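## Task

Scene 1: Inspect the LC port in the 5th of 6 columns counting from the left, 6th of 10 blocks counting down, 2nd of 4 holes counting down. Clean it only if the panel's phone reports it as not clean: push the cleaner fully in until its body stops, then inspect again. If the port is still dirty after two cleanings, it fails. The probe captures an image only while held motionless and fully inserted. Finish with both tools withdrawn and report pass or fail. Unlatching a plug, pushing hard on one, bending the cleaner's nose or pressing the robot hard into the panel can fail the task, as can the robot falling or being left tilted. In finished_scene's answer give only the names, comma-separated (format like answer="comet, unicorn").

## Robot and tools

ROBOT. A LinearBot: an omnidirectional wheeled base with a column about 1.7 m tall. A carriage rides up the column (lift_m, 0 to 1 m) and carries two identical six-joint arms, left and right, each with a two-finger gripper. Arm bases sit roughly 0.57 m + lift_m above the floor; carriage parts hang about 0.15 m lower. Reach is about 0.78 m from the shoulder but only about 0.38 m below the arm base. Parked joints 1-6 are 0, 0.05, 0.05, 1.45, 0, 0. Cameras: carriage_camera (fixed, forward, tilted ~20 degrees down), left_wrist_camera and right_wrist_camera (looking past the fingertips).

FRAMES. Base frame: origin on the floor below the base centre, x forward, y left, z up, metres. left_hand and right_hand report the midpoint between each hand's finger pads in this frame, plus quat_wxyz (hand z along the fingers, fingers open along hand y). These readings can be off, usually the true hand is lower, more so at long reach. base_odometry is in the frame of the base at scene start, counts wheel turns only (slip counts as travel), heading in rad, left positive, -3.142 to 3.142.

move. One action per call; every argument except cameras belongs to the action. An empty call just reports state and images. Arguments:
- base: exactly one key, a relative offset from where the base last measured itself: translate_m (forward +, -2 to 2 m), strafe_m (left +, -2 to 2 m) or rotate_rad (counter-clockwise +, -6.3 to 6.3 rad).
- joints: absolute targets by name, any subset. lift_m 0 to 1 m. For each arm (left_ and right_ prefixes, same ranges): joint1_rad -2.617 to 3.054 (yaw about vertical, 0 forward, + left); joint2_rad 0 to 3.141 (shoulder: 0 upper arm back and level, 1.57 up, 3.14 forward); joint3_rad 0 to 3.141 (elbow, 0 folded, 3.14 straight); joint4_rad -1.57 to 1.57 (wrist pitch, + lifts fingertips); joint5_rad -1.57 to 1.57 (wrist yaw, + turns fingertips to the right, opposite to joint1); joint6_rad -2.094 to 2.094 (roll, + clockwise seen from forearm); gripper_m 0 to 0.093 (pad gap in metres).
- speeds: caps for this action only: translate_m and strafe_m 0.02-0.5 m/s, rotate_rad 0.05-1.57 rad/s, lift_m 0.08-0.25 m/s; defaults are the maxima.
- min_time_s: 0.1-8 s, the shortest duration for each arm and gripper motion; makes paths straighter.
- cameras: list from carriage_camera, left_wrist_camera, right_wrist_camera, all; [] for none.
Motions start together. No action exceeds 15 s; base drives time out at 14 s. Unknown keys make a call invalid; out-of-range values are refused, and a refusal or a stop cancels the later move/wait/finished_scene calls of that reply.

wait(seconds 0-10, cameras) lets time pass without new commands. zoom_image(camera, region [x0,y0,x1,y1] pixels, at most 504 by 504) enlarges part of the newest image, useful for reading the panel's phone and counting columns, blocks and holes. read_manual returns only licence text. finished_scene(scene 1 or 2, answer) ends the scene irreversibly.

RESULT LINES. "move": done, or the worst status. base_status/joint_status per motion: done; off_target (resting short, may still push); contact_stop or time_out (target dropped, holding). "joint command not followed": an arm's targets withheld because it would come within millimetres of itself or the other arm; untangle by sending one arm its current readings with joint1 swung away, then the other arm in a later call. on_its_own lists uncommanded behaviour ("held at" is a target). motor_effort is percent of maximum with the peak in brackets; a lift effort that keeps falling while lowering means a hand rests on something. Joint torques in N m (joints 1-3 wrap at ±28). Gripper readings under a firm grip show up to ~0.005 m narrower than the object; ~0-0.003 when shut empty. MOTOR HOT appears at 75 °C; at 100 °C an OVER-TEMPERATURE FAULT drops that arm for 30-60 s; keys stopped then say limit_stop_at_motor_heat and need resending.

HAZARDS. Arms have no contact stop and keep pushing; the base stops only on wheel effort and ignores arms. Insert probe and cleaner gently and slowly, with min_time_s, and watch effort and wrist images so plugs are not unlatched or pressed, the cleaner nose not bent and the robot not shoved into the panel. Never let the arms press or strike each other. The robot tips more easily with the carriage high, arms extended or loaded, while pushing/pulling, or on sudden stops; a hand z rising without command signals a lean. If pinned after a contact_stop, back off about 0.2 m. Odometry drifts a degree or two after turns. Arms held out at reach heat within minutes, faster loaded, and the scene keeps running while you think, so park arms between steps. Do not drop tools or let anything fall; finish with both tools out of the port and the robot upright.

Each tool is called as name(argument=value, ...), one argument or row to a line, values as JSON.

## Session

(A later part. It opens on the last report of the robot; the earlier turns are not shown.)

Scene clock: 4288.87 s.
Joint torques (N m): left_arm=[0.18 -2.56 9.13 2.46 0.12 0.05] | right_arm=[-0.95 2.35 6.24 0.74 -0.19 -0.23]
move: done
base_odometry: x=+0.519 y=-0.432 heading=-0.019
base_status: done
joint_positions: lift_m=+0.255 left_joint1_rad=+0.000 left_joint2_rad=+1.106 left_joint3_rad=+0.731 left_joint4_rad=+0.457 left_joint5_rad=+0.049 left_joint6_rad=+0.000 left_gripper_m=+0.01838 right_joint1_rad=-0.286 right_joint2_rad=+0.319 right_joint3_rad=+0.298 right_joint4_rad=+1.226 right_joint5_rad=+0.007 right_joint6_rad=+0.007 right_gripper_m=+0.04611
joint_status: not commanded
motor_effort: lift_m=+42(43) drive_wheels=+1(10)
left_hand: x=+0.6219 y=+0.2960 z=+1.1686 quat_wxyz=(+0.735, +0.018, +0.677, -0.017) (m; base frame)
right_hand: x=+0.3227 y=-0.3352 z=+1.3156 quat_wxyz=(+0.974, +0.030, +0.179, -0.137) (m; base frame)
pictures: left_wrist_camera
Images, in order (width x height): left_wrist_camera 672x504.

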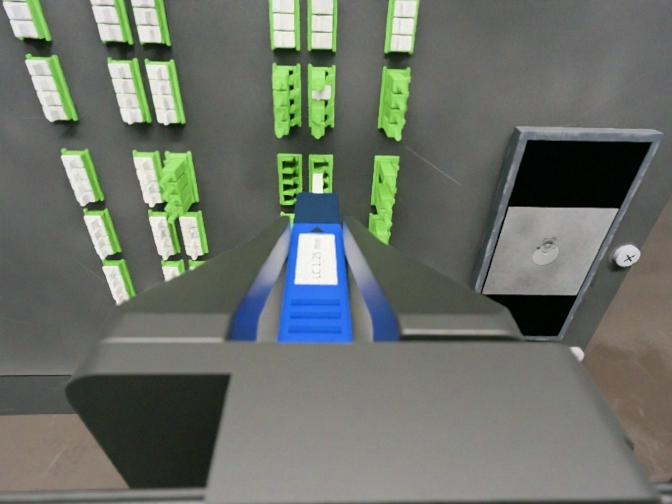

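move(
  joints={"left_joint2_rad": 1.140},
  min_time_s=0.5,
  cameras=["left_wrist_camera"],
)

zoom_image(
  camera="left_wrist_camera",
  region=[270, 130, 370, 230],
)

Scene clock: 4316.53 s.
Joint torques (N m): left_arm=[0.18 -1.24 9.13 2.44 0.06 0.05] | right_arm=[-0.92 2.36 6.23 0.72 -0.18 -0.21]
move: done
base_odometry: x=+0.519 y=-0.432 heading=-0.019
base_status: not commanded
joint_positions: lift_m=+0.255 left_joint1_rad=+0.000 left_joint2_rad=+1.106 left_joint3_rad=+0.731 left_joint4_rad=+0.457 left_joint5_rad=+0.049 left_joint6_rad=+0.000 left_gripper_m=+0.01838 right_joint1_rad=-0.286 right_joint2_rad=+0.319 right_joint3_rad=+0.298 right_joint4_rad=+1.226 right_joint5_rad=+0.007 right_joint6_rad=+0.007 right_gripper_m=+0.04611
joint_status: all done
motor_effort: lift_m=+43(43) drive_wheels=+2(3)
left_hand: x=+0.6219 y=+0.2960 z=+1.1686 quat_wxyz=(+0.735, +0.018, +0.677, -0.017) (m; base frame)
right_hand: x=+0.3227 y=-0.3352 z=+1.3156 quat_wxyz=(+0.974, +0.030, +0.179, -0.137) (m; base frame)
pictures: left_wrist_camera
Images, in order (width x height): left_wrist_camera 672x504.

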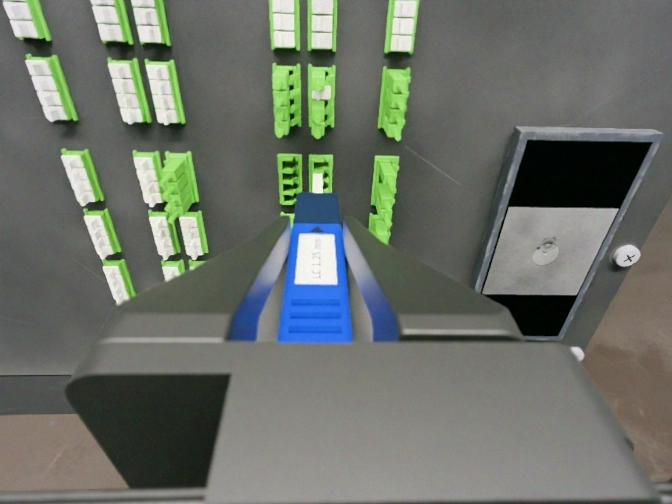

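Scaled by 5.040 from the camera's 672x504 image, which has a finer 960x720 frame.

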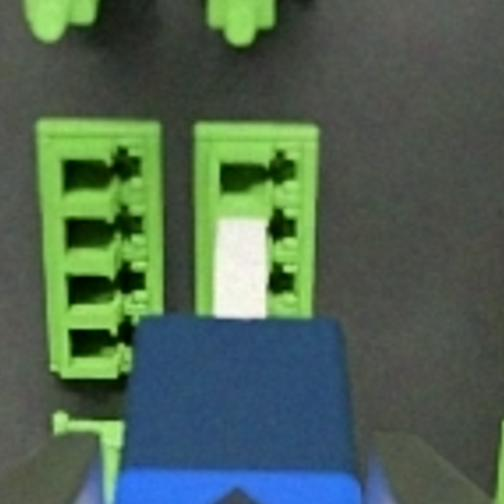

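move(
  base={"translate_m": 0.002},
  joints={"left_joint2_rad": 1.158, "left_gripper_m": 0.0172},
  min_time_s=0.5,
  speeds={"translate_m": 0.02},
  cameras=["left_wrist_camera"],
)

zoom_image(
  camera="left_wrist_camera",
  region=[270, 130, 370, 230],
)

Scene clock: 4323.73 s.
Joint torques (N m): left_arm=[0.17 0.69 9.11 2.55 0.08 0.05] | right_arm=[-0.83 2.37 6.24 0.71 -0.18 -0.24]
move: done
base_odometry: x=+0.521 y=-0.432 heading=-0.019
base_status: done
joint_positions: lift_m=+0.255 left_joint1_rad=+0.000 left_joint2_rad=+1.106 left_joint3_rad=+0.731 left_joint4_rad=+0.448 left_joint5_rad=+0.049 left_joint6_rad=+0.000 left_gripper_m=+0.01727 right_joint1_rad=-0.286 right_joint2_rad=+0.319 right_joint3_rad=+0.298 right_joint4_rad=+1.227 right_joint5_rad=+0.007 right_joint6_rad=+0.007 right_gripper_m=+0.04611
joint_status: all done
motor_effort: lift_m=+42(43) drive_wheels=+4(8)
left_hand: x=+0.6220 y=+0.2960 z=+1.1667 quat_wxyz=(+0.732, +0.018, +0.680, -0.017) (m; base frame)
right_hand: x=+0.3226 y=-0.3352 z=+1.3156 quat_wxyz=(+0.974, +0.030, +0.179, -0.137) (m; base frame)
pictures: left_wrist_camera
Images, in order (width x height): left_wrist_camera 672x504.

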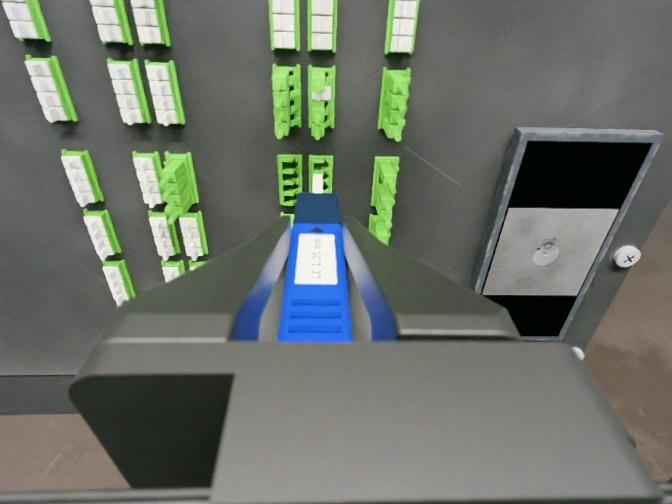

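Scaled by 5.040 from the camera's 672x504 image, which has a finer 960x720 frame.

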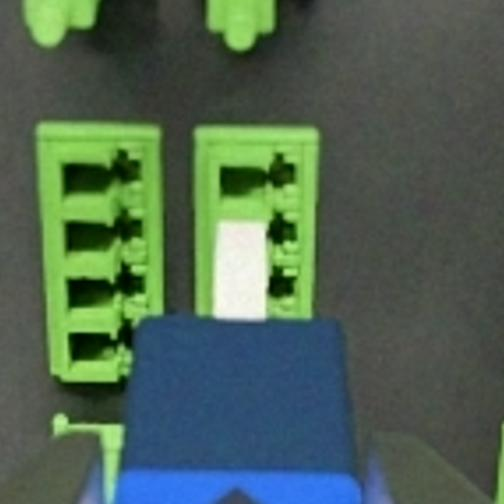

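move(
  base={"translate_m": 0.002},
  joints={"left_joint2_rad": 1.172, "left_gripper_m": 0.0172},
  min_time_s=0.5,
  speeds={"translate_m": 0.02},
  cameras=["left_wrist_camera", "carriage_camera"],
)

zoom_image(
  camera="left_wrist_camera",
  region=[270, 130, 370, 230],
)

zoom_image(
  camera="carriage_camera",
  region=[520, 295, 560, 325],
)

Scene clock: 4333.77 s.
Joint torques (N m): left_arm=[0.18 2.4 9.13 2.63 0.07 0.05] | right_arm=[-0.98 2.37 6.2 0.74 -0.18 -0.23]
move: done
base_odometry: x=+0.523 y=-0.432 heading=-0.019
base_status: done
joint_positions: lift_m=+0.255 left_joint1_rad=+0.000 left_joint2_rad=+1.103 left_joint3_rad=+0.731 left_joint4_rad=+0.441 left_joint5_rad=+0.049 left_joint6_rad=+0.000 left_gripper_m=+0.01735 right_joint1_rad=-0.286 right_joint2_rad=+0.319 right_joint3_rad=+0.298 right_joint4_rad=+1.227 right_joint5_rad=+0.007 right_joint6_rad=+0.007 right_gripper_m=+0.04611
joint_status: all done
motor_effort: lift_m=+43(43) drive_wheels=+3(11)
left_hand: x=+0.6214 y=+0.2960 z=+1.1663 quat_wxyz=(+0.731, +0.018, +0.682, -0.017) (m; base frame)
right_hand: x=+0.3226 y=-0.3352 z=+1.3156 quat_wxyz=(+0.974, +0.030, +0.179, -0.137) (m; base frame)
pictures: carriage_camera, left_wrist_camera
Images, in order (width x height): carriage_camera 672x504, left_wrist_camera 672x504.

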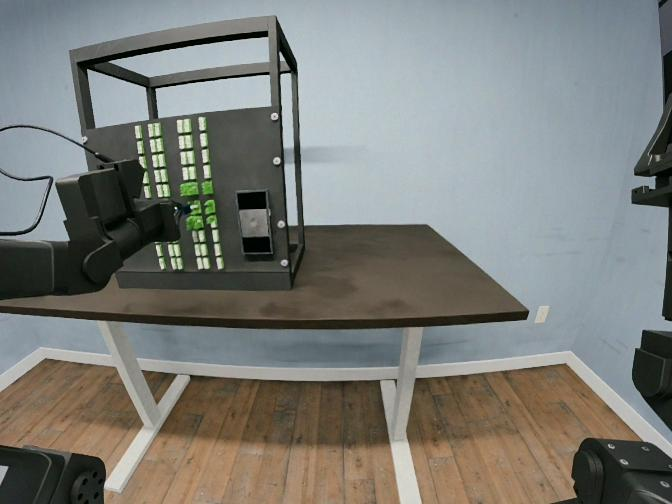

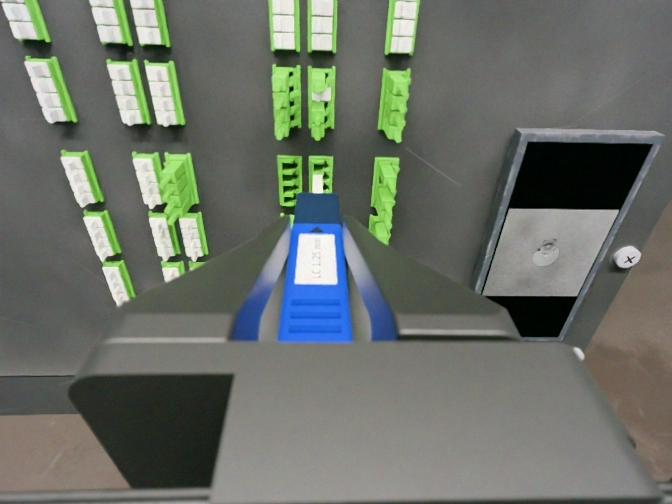

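Scaled by 5.040 from the camera's 672x504 image, which has a finer 960x720 frame.

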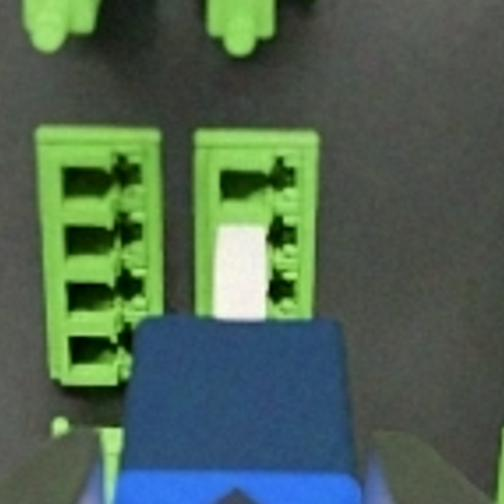

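Scaled by 12.600 from the camera's 672x504 image, which has a finer 960x720 frame.

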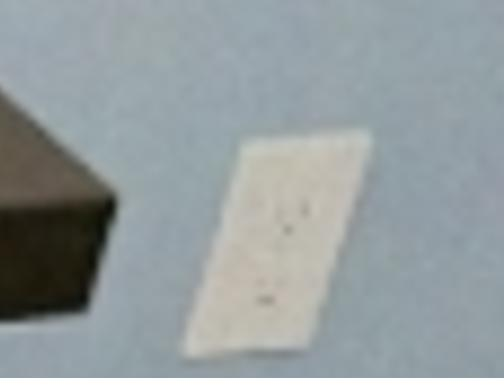

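move(
  base={"translate_m": 0.003},
  joints={"left_joint2_rad": 1.190, "left_joint4_rad": 0.460},
  min_time_s=0.5,
  speeds={"translate_m": 0.02},
  cameras=["left_wrist_camera"],
)

zoom_image(
  camera="left_wrist_camera",
  region=[270, 130, 370, 230],
)

Scene clock: 4347.73 s.
Joint torques (N m): left_arm=[0.18 4.89 9.14 2.8 0.1 0.05] | right_arm=[-0.88 2.5 6.28 0.7 -0.2 -0.23]
move: done
base_odometry: x=+0.526 y=-0.432 heading=-0.019
base_status: done
joint_positions: lift_m=+0.255 left_joint1_rad=+0.000 left_joint2_rad=+1.096 left_joint3_rad=+0.731 left_joint4_rad=+0.432 left_joint5_rad=+0.049 left_joint6_rad=+0.000 left_gripper_m=+0.01731 right_joint1_rad=-0.286 right_joint2_rad=+0.319 right_joint3_rad=+0.298 right_joint4_rad=+1.227 right_joint5_rad=+0.007 right_joint6_rad=+0.007 right_gripper_m=+0.04611
joint_status: all done
motor_effort: lift_m=+43(43) drive_wheels=+7(14)
left_hand: x=+0.6202 y=+0.2960 z=+1.1663 quat_wxyz=(+0.730, +0.018, +0.683, -0.017) (m; base frame)
right_hand: x=+0.3225 y=-0.3351 z=+1.3156 quat_wxyz=(+0.974, +0.030, +0.179, -0.137) (m; base frame)
pictures: left_wrist_camera
Images, in order (width x height): left_wrist_camera 672x504.

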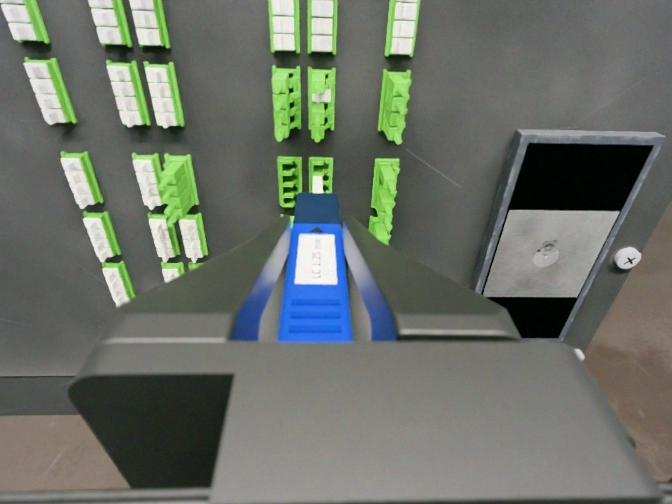

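Scaled by 5.040 from the camera's 672x504 image, which has a finer 960x720 frame.

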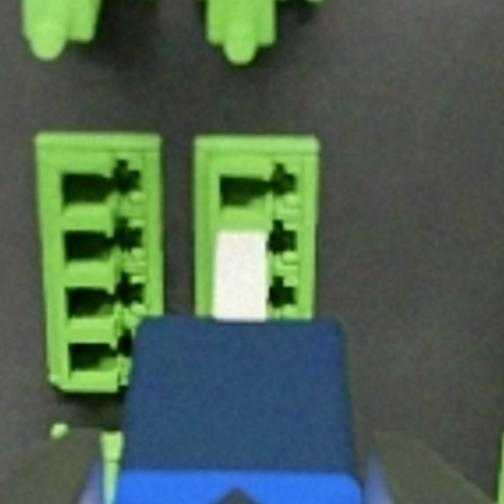

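move(
  base={"translate_m": 0.003},
  joints={"left_joint2_rad": 1.210, "left_joint4_rad": 0.463},
  min_time_s=0.5,
  speeds={"translate_m": 0.02},
  cameras=["left_wrist_camera"],
)

zoom_image(
  camera="left_wrist_camera",
  region=[270, 130, 370, 230],
)

Scene clock: 4363.10 s.
Joint torques (N m): left_arm=[0.17 7.56 9.5 2.84 0.08 0.04] | right_arm=[-0.94 2.4 6.24 0.72 -0.17 -0.23]
move: off_target
base_odometry: x=+0.528 y=-0.433 heading=-0.019
base_status: done
joint_positions: lift_m=+0.255 left_joint1_rad=+0.000 left_joint2_rad=+1.090 left_joint3_rad=+0.727 left_joint4_rad=+0.430 left_joint5_rad=+0.049 left_joint6_rad=+0.000 left_gripper_m=+0.01727 right_joint1_rad=-0.286 right_joint2_rad=+0.319 right_joint3_rad=+0.298 right_joint4_rad=+1.227 right_joint5_rad=+0.007 right_joint6_rad=+0.007 right_gripper_m=+0.04611
joint_status: left_joint2_rad off_target (ended at +1.090, target +1.210); the others done
motor_effort: lift_m=+42(43) drive_wheels=+11(17)
left_hand: x=+0.6187 y=+0.2960 z=+1.1659 quat_wxyz=(+0.730, +0.018, +0.683, -0.017) (m; base frame)
right_hand: x=+0.3224 y=-0.3351 z=+1.3157 quat_wxyz=(+0.974, +0.030, +0.179, -0.137) (m; base frame)
pictures: left_wrist_camera
Images, in order (width x height): left_wrist_camera 672x504.

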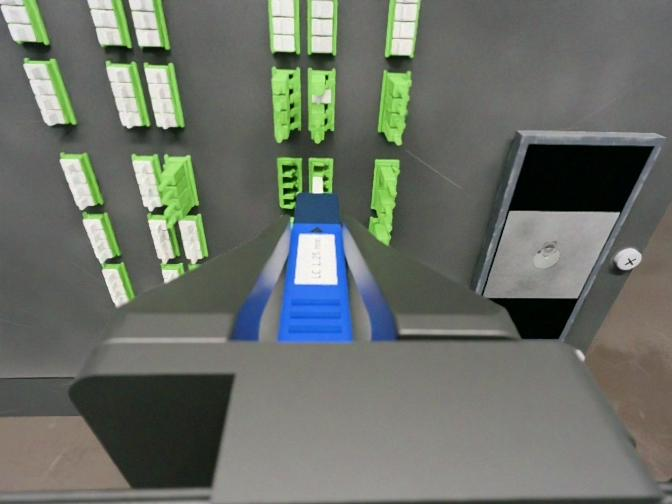

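Scaled by 5.040 from the camera's 672x504 image, which has a finer 960x720 frame.

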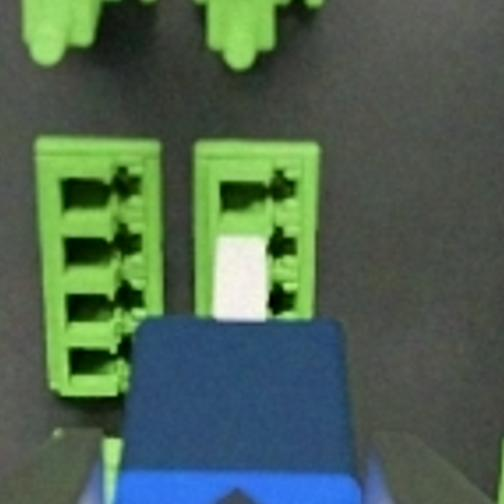

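move(
  base={"translate_m": 0.003},
  joints={"left_joint2_rad": 1.230, "left_joint4_rad": 0.463},
  min_time_s=0.5,
  speeds={"translate_m": 0.02},
  cameras=["left_wrist_camera", "carriage_camera"],
)

zoom_image(
  camera="left_wrist_camera",
  region=[270, 130, 370, 230],
)

zoom_image(
  camera="carriage_camera",
  region=[150, 180, 230, 240],
)

Scene clock: 4385.37 s.
Joint torques (N m): left_arm=[0.17 10.17 9.83 2.87 0.08 0.05] | right_arm=[-0.77 2.41 6.28 0.72 -0.19 -0.25]
move: off_target
base_odometry: x=+0.531 y=-0.433 heading=-0.019
base_status: done
joint_positions: lift_m=+0.255 left_joint1_rad=+0.000 left_joint2_rad=+1.084 left_joint3_rad=+0.723 left_joint4_rad=+0.429 left_joint5_rad=+0.049 left_joint6_rad=+0.000 left_gripper_m=+0.01728 right_joint1_rad=-0.286 right_joint2_rad=+0.319 right_joint3_rad=+0.298 right_joint4_rad=+1.227 right_joint5_rad=+0.007 right_joint6_rad=+0.007 right_gripper_m=+0.04611
joint_status: left_joint2_rad off_target (ended at +1.084, target +1.230); the others done
motor_effort: lift_m=+43(43) drive_wheels=+13(20)
left_hand: x=+0.6174 y=+0.2960 z=+1.1657 quat_wxyz=(+0.730, +0.018, +0.683, -0.017) (m; base frame)
right_hand: x=+0.3224 y=-0.3351 z=+1.3157 quat_wxyz=(+0.974, +0.030, +0.179, -0.137) (m; base frame)
pictures: carriage_camera, left_wrist_camera
Images, in order (width x height): carriage_camera 672x504, left_wrist_camera 672x504.

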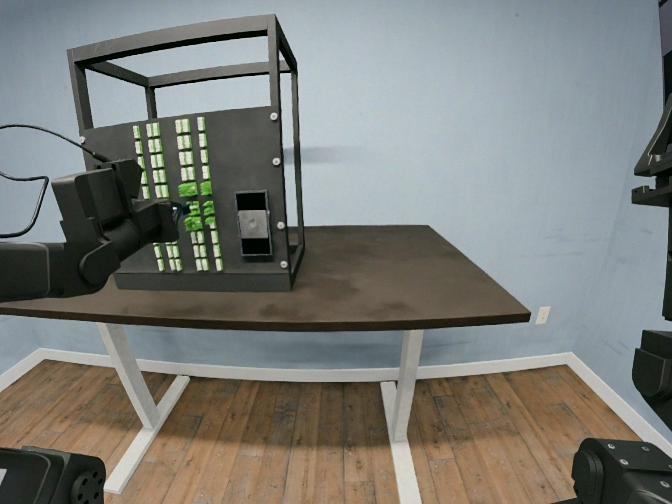

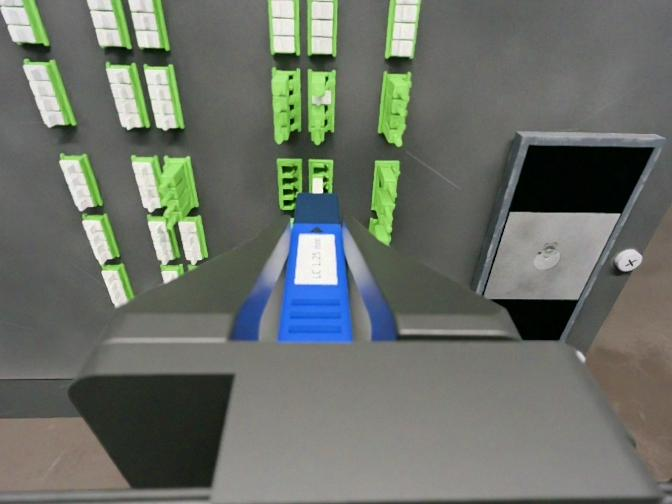

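Scaled by 5.040 from the camera's 672x504 image, which has a finer 960x720 frame.

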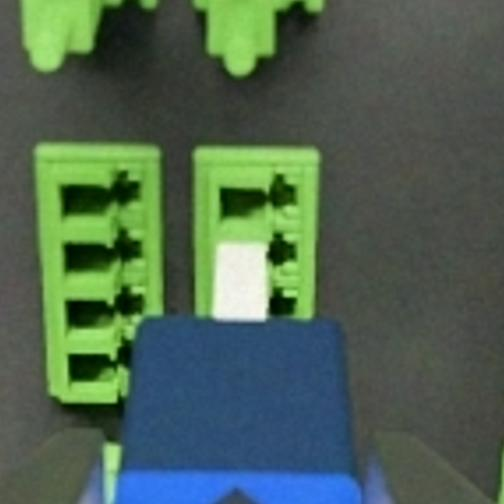

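Scaled by 6.300 from the camera's 672x504 image, which has a finer 960x720 frame.

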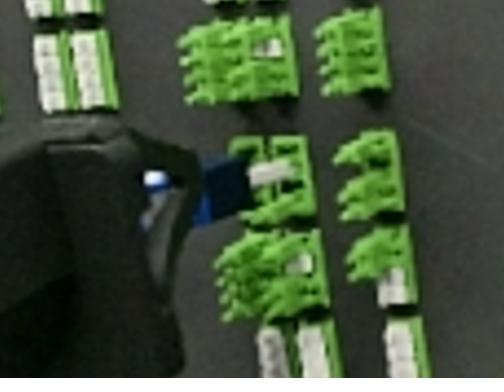

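zoom_image(
  camera="carriage_camera",
  region=[520, 295, 560, 325],
)

Scaled by 12.600 from the camera's 672x504 image, which has a finer 960x720 frame.

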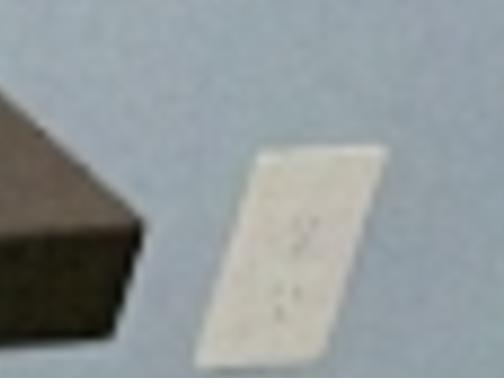

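move(
  base={"translate_m": 0.003},
  joints={"left_joint2_rad": 1.248, "left_joint4_rad": 0.463},
  min_time_s=0.5,
  speeds={"translate_m": 0.02},
  cameras=["left_wrist_camera"],
)

zoom_image(
  camera="left_wrist_camera",
  region=[270, 130, 370, 230],
)

Scene clock: 4410.63 s.
Joint torques (N m): left_arm=[0.18 12.59 10.17 2.88 0.06 0.05] | right_arm=[-0.88 2.33 6.23 0.71 -0.18 -0.2]
move: off_target
base_odometry: x=+0.534 y=-0.433 heading=-0.018
base_status: done
joint_positions: lift_m=+0.255 left_joint1_rad=+0.000 left_joint2_rad=+1.079 left_joint3_rad=+0.719 left_joint4_rad=+0.428 left_joint5_rad=+0.049 left_joint6_rad=+0.000 left_gripper_m=+0.01744 right_joint1_rad=-0.286 right_joint2_rad=+0.319 right_joint3_rad=+0.298 right_joint4_rad=+1.227 right_joint5_rad=+0.007 right_joint6_rad=+0.007 right_gripper_m=+0.04611
joint_status: left_joint2_rad off_target (ended at +1.079, target +1.248); the others done
motor_effort: lift_m=+43(44) drive_wheels=+16(22)
left_hand: x=+0.6161 y=+0.2960 z=+1.1657 quat_wxyz=(+0.730, +0.018, +0.682, -0.017) (m; base frame)
right_hand: x=+0.3224 y=-0.3351 z=+1.3157 quat_wxyz=(+0.974, +0.030, +0.179, -0.137) (m; base frame)
pictures: left_wrist_camera
Images, in order (width x height): left_wrist_camera 672x504.

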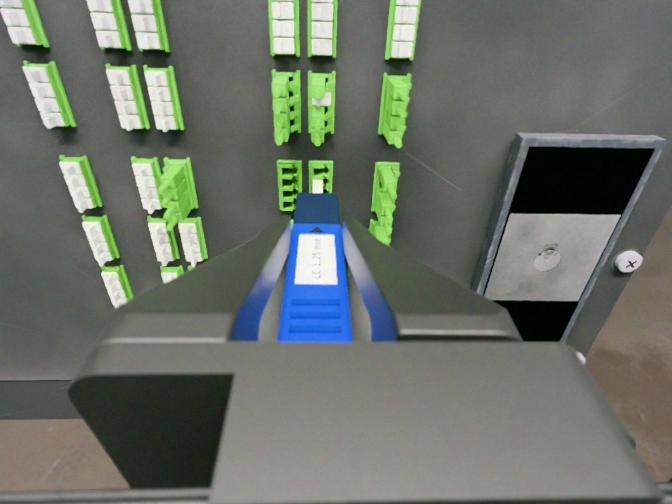

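Scaled by 5.040 from the camera's 672x504 image, which has a finer 960x720 frame.

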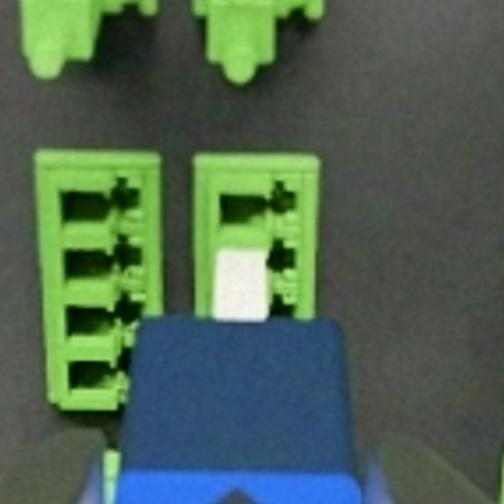

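zoom_image(
  camera="left_wrist_camera",
  region=[295, 155, 345, 205],
)

Scaled by 10.080 from the camera's 672x504 image, which has a finer 960x720 frame.

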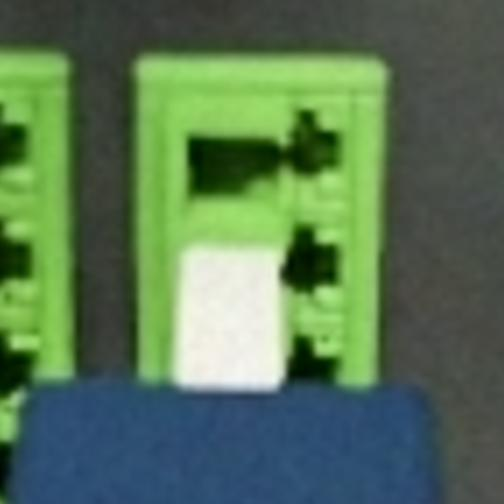

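move(
  joints={"lift_m": 0.2538},
  cameras=["left_wrist_camera"],
)

zoom_image(
  camera="left_wrist_camera",
  region=[295, 155, 345, 205],
)

Scene clock: 4442.20 s.
Joint torques (N m): left_arm=[0.18 12.53 10.15 2.84 0.06 0.05] | right_arm=[-0.87 2.52 6.2 0.72 -0.2 -0.23]
move: done
base_odometry: x=+0.534 y=-0.433 heading=-0.018
base_status: not commanded
joint_positions: lift_m=+0.254 left_joint1_rad=+0.000 left_joint2_rad=+1.079 left_joint3_rad=+0.719 left_joint4_rad=+0.430 left_joint5_rad=+0.049 left_joint6_rad=+0.000 left_gripper_m=+0.01748 right_joint1_rad=-0.286 right_joint2_rad=+0.319 right_joint3_rad=+0.298 right_joint4_rad=+1.227 right_joint5_rad=+0.007 right_joint6_rad=+0.007 right_gripper_m=+0.04611
joint_status: all done
motor_effort: lift_m=+39(39) drive_wheels=+15(17)
left_hand: x=+0.6161 y=+0.2960 z=+1.1651 quat_wxyz=(+0.731, +0.018, +0.682, -0.017) (m; base frame)
right_hand: x=+0.3224 y=-0.3351 z=+1.3144 quat_wxyz=(+0.974, +0.030, +0.179, -0.137) (m; base frame)
pictures: left_wrist_camera
Images, in order (width x height): left_wrist_camera 672x504.

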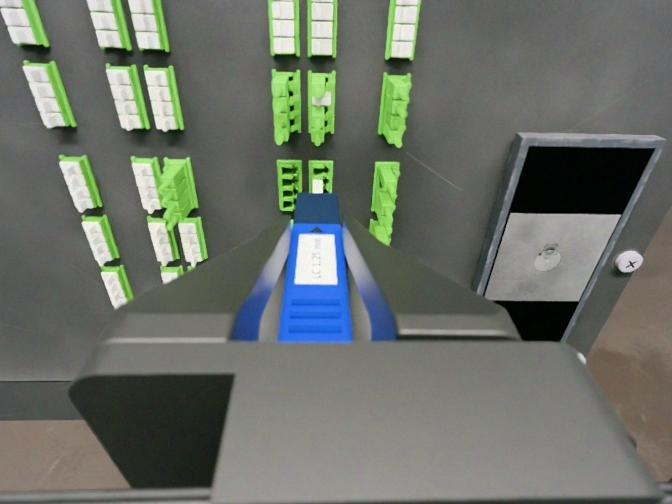

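Scaled by 10.080 from the camera's 672x504 image, which has a finer 960x720 frame.

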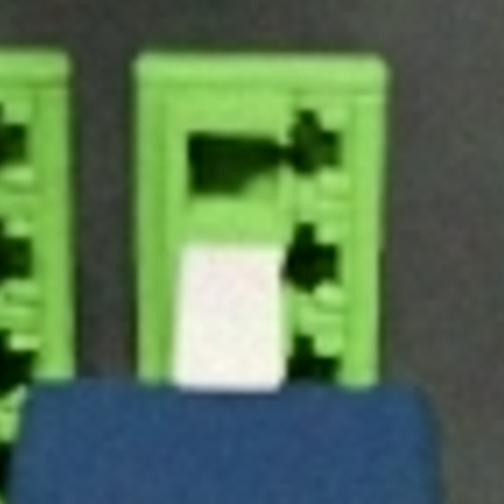

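move(
  cameras=["carriage_camera"],
)

zoom_image(
  camera="carriage_camera",
  region=[170, 190, 210, 230],
)

Scene clock: 4456.00 s.
Joint torques (N m): left_arm=[0.2 12.59 10.14 2.84 0.07 0.05] | right_arm=[-0.9 2.33 6.22 0.71 -0.2 -0.23]
base_odometry: x=+0.534 y=-0.433 heading=-0.018
base_status: not commanded
joint_positions: lift_m=+0.254 left_joint1_rad=+0.000 left_joint2_rad=+1.079 left_joint3_rad=+0.719 left_joint4_rad=+0.430 left_joint5_rad=+0.049 left_joint6_rad=+0.000 left_gripper_m=+0.01731 right_joint1_rad=-0.286 right_joint2_rad=+0.319 right_joint3_rad=+0.298 right_joint4_rad=+1.227 right_joint5_rad=+0.007 right_joint6_rad=+0.007 right_gripper_m=+0.04611
joint_status: all done
motor_effort: lift_m=+39(39) drive_wheels=+16(17)
left_hand: x=+0.6161 y=+0.2960 z=+1.1651 quat_wxyz=(+0.731, +0.018, +0.682, -0.017) (m; base frame)
right_hand: x=+0.3224 y=-0.3351 z=+1.3144 quat_wxyz=(+0.974, +0.030, +0.179, -0.137) (m; base frame)
pictures: carriage_camera
Images, in order (width x height): carriage_camera 672x504.

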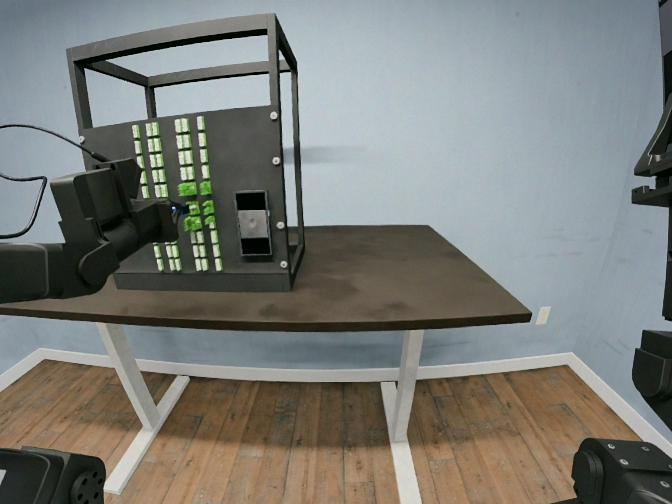

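Scaled by 12.600 from the camera's 672x504 image, which has a finer 960x720 frame.

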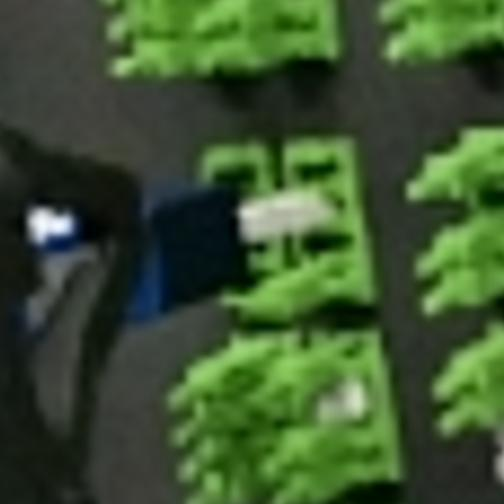

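move(
  base={"translate_m": -0.004},
  joints={"left_joint2_rad": 1.205},
  min_time_s=1.0,
  speeds={"translate_m": 0.02},
  cameras=["left_wrist_camera"],
)

zoom_image(
  camera="left_wrist_camera",
  region=[295, 155, 345, 205],
)

Scene clock: 4489.00 s.
Joint torques (N m): left_arm=[0.16 7.13 10.15 2.66 0.06 0.05] | right_arm=[-0.92 2.41 6.27 0.69 -0.17 -0.25]
move: off_target
base_odometry: x=+0.529 y=-0.433 heading=-0.018
base_status: done
joint_positions: lift_m=+0.254 left_joint1_rad=+0.000 left_joint2_rad=+1.090 left_joint3_rad=+0.719 left_joint4_rad=+0.446 left_joint5_rad=+0.049 left_joint6_rad=+0.000 left_gripper_m=+0.01748 right_joint1_rad=-0.286 right_joint2_rad=+0.319 right_joint3_rad=+0.298 right_joint4_rad=+1.227 right_joint5_rad=+0.007 right_joint6_rad=+0.007 right_gripper_m=+0.04611
joint_status: left_joint2_rad off_target (ended at +1.090, target +1.205)
motor_effort: lift_m=+39(39) drive_wheels=+11(12)
left_hand: x=+0.6183 y=+0.2961 z=+1.1646 quat_wxyz=(+0.733, +0.018, +0.680, -0.017) (m; base frame)
right_hand: x=+0.3224 y=-0.3351 z=+1.3144 quat_wxyz=(+0.974, +0.030, +0.179, -0.137) (m; base frame)
pictures: left_wrist_camera
Images, in order (width x height): left_wrist_camera 672x504.

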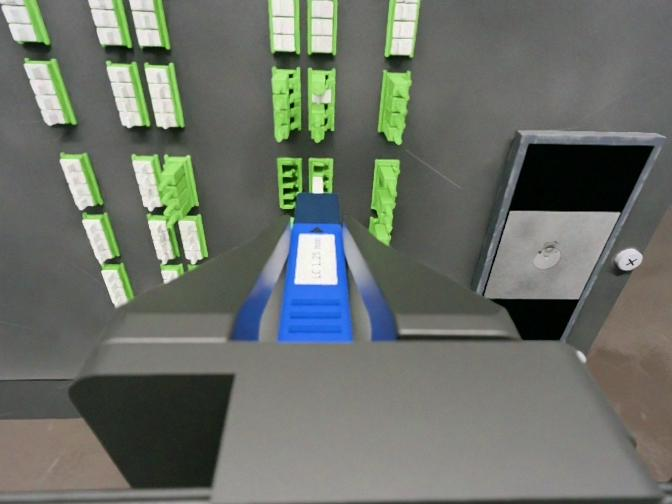

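Scaled by 10.080 from the camera's 672x504 image, which has a finer 960x720 frame.

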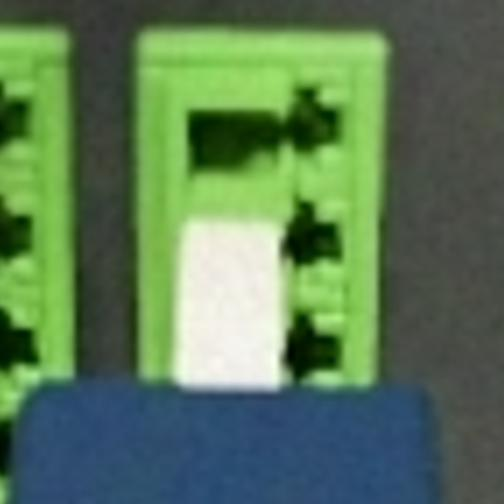

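zoom_image(
  camera="left_wrist_camera",
  region=[50, 140, 90, 180],
)

zoom_image(
  camera="left_wrist_camera",
  region=[632, 120, 672, 160],
)

Scaled by 12.600 from the camera's 672x504 image, which has a finer 960x720 frame.

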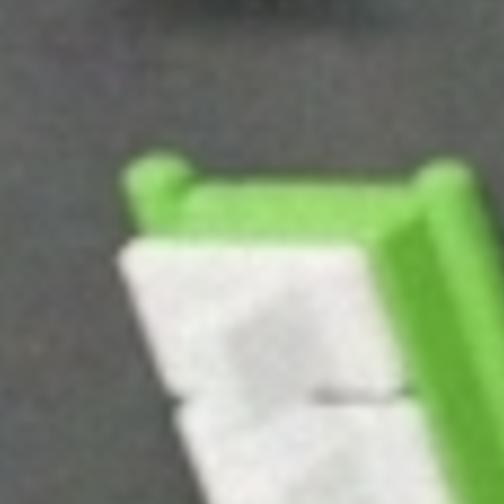

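Scaled by 12.600 from the camera's 672x504 image, which has a finer 960x720 frame.

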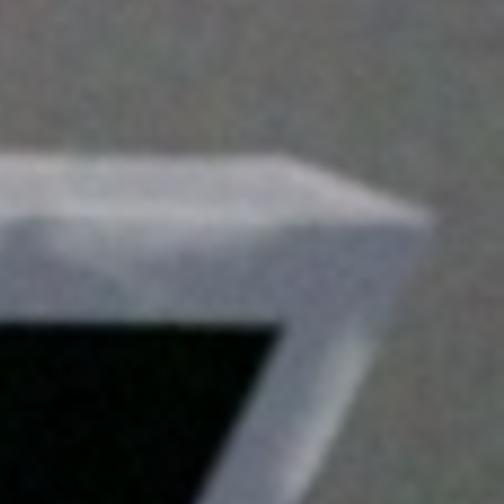

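move(
  base={"translate_m": -0.004},
  joints={"left_joint2_rad": 1.165},
  min_time_s=1.0,
  speeds={"translate_m": 0.02},
  cameras=["left_wrist_camera"],
)

zoom_image(
  camera="left_wrist_camera",
  region=[295, 155, 345, 205],
)

zoom_image(
  camera="left_wrist_camera",
  region=[50, 140, 90, 180],
)

zoom_image(
  camera="left_wrist_camera",
  region=[632, 120, 672, 160],
)

Scene clock: 4514.77 s.
Joint torques (N m): left_arm=[0.17 2 10.13 2.46 0.06 0.05] | right_arm=[-0.95 2.35 6.24 0.7 -0.17 -0.24]
move: done
base_odometry: x=+0.525 y=-0.433 heading=-0.018
base_status: done
joint_positions: lift_m=+0.254 left_joint1_rad=+0.000 left_joint2_rad=+1.100 left_joint3_rad=+0.719 left_joint4_rad=+0.462 left_joint5_rad=+0.049 left_joint6_rad=+0.000 left_gripper_m=+0.01742 right_joint1_rad=-0.286 right_joint2_rad=+0.319 right_joint3_rad=+0.298 right_joint4_rad=+1.227 right_joint5_rad=+0.007 right_joint6_rad=+0.007 right_gripper_m=+0.04611
joint_status: all done
motor_effort: lift_m=+38(39) drive_wheels=+6(9)
left_hand: x=+0.6203 y=+0.2961 z=+1.1648 quat_wxyz=(+0.735, +0.018, +0.678, -0.017) (m; base frame)
right_hand: x=+0.3224 y=-0.3351 z=+1.3144 quat_wxyz=(+0.974, +0.030, +0.179, -0.137) (m; base frame)
pictures: left_wrist_camera
Images, in order (width x height): left_wrist_camera 672x504.

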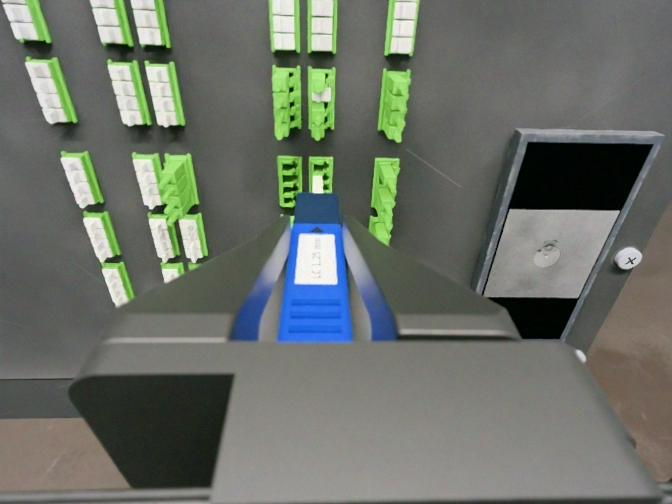

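Scaled by 10.080 from the camera's 672x504 image, which has a finer 960x720 frame.

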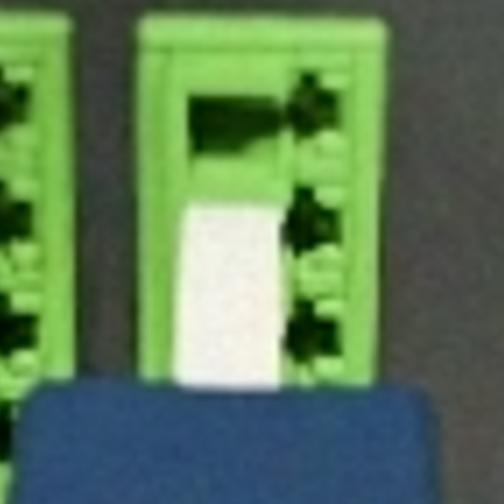

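Scaled by 12.600 from the camera's 672x504 image, which has a finer 960x720 frame.

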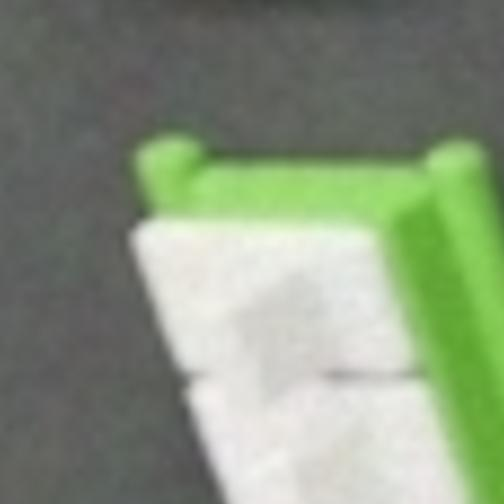

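Scaled by 12.600 from the camera's 672x504 image, which has a finer 960x720 frame.

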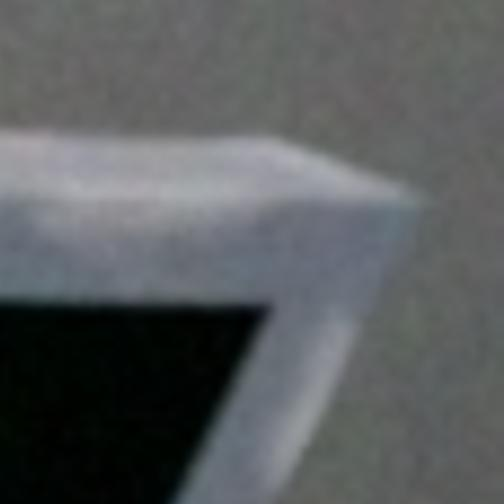

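move(
  base={"translate_m": -0.003},
  joints={"left_joint2_rad": 1.128},
  min_time_s=1.0,
  speeds={"translate_m": 0.02},
  cameras=["left_wrist_camera", "carriage_camera"],
)

zoom_image(
  camera="left_wrist_camera",
  region=[295, 155, 345, 205],
)

zoom_image(
  camera="left_wrist_camera",
  region=[50, 140, 90, 180],
)

zoom_image(
  camera="left_wrist_camera",
  region=[632, 120, 672, 160],
)

zoom_image(
  camera="carriage_camera",
  region=[170, 190, 210, 230],
)

Scene clock: 4548.57 s.
Joint torques (N m): left_arm=[0.16 -1.72 10.13 2.33 0.06 0.05] | right_arm=[-0.91 2.51 6.27 0.7 -0.17 -0.23]
move: done
base_odometry: x=+0.522 y=-0.433 heading=-0.018
base_status: done
joint_positions: lift_m=+0.254 left_joint1_rad=+0.000 left_joint2_rad=+1.100 left_joint3_rad=+0.719 left_joint4_rad=+0.473 left_joint5_rad=+0.049 left_joint6_rad=+0.000 left_gripper_m=+0.01749 right_joint1_rad=-0.286 right_joint2_rad=+0.319 right_joint3_rad=+0.298 right_joint4_rad=+1.227 right_joint5_rad=+0.007 right_joint6_rad=+0.007 right_gripper_m=+0.04611
joint_status: all done
motor_effort: lift_m=+39(39) drive_wheels=+5(8)
left_hand: x=+0.6200 y=+0.2961 z=+1.1676 quat_wxyz=(+0.739, +0.018, +0.674, -0.017) (m; base frame)
right_hand: x=+0.3225 y=-0.3351 z=+1.3144 quat_wxyz=(+0.974, +0.030, +0.179, -0.137) (m; base frame)
pictures: carriage_camera, left_wrist_camera
Images, in order (width x height): carriage_camera 672x504, left_wrist_camera 672x504.

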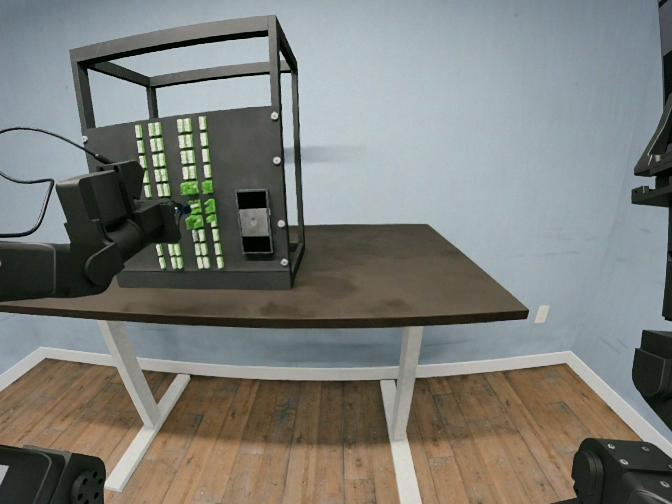

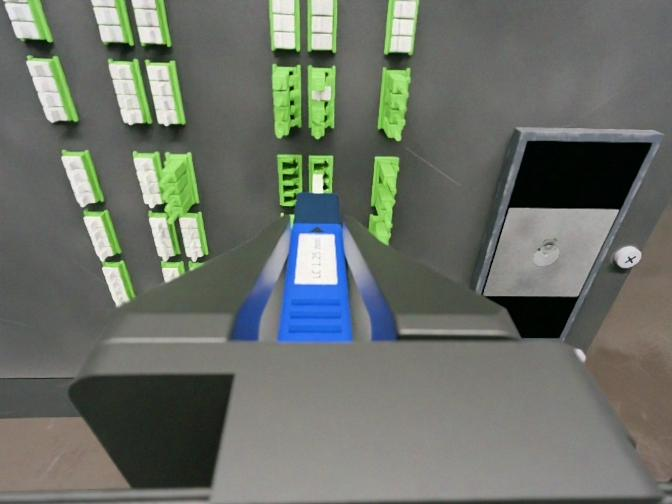

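Scaled by 10.080 from the camera's 672x504 image, which has a finer 960x720 frame.

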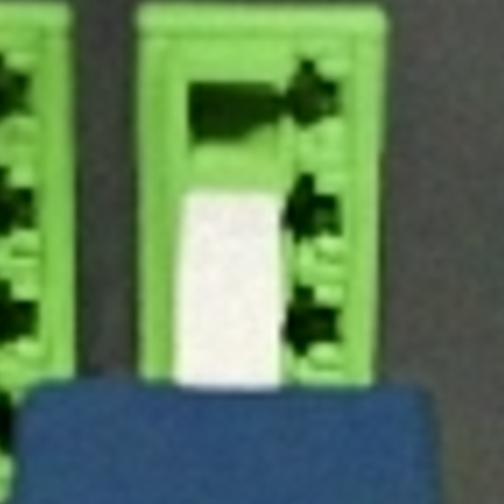

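Scaled by 12.600 from the camera's 672x504 image, which has a finer 960x720 frame.

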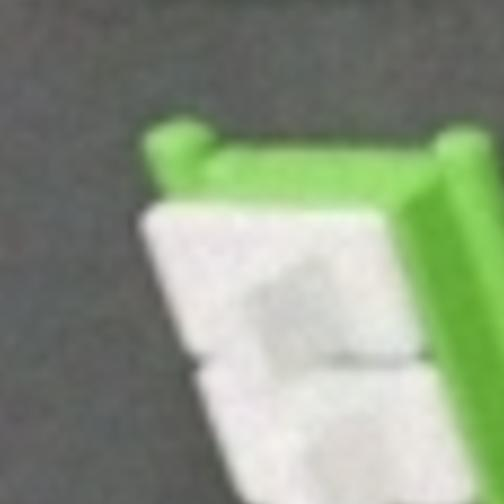

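Scaled by 12.600 from the camera's 672x504 image, which has a finer 960x720 frame.

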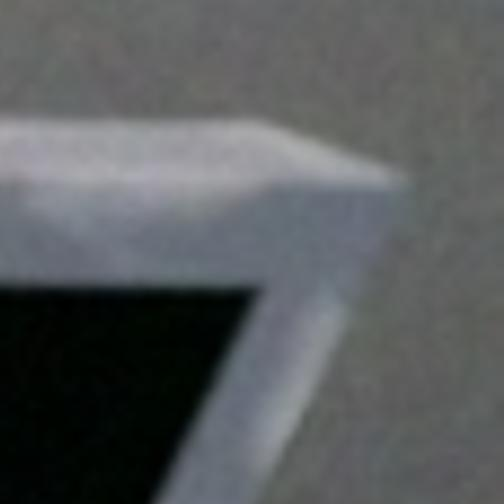

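Scaled by 12.600 from the camera's 672x504 image, which has a finer 960x720 frame.

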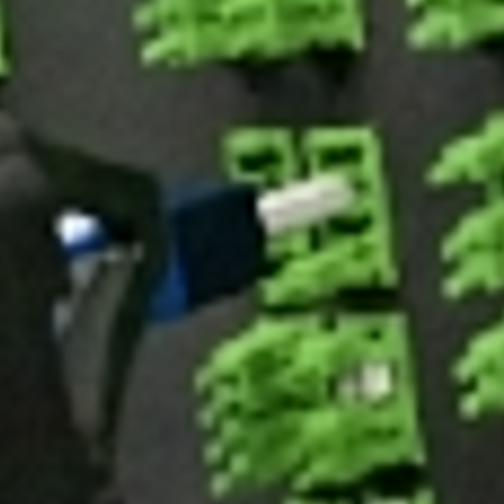

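zoom_image(
  camera="left_wrist_camera",
  region=[500, 190, 600, 310],
)

zoom_image(
  camera="left_wrist_camera",
  region=[525, 230, 565, 275],
)

Scaled by 4.200 from the camera's 672x504 image, which has a finer 960x720 frame.

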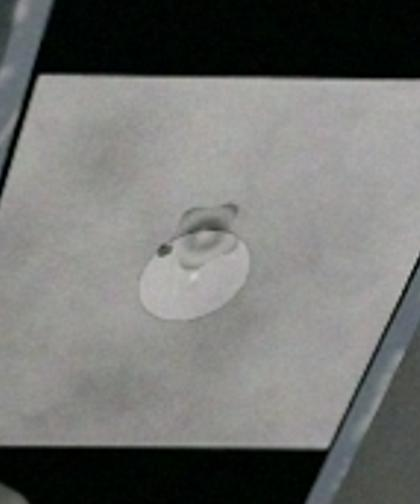

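Scaled by 11.200 from the camera's 672x504 image, which has a finer 960x720 frame.

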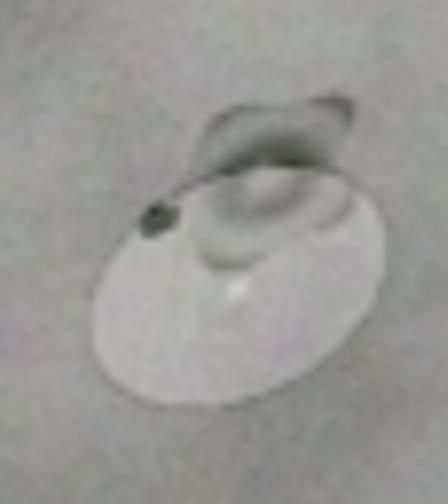

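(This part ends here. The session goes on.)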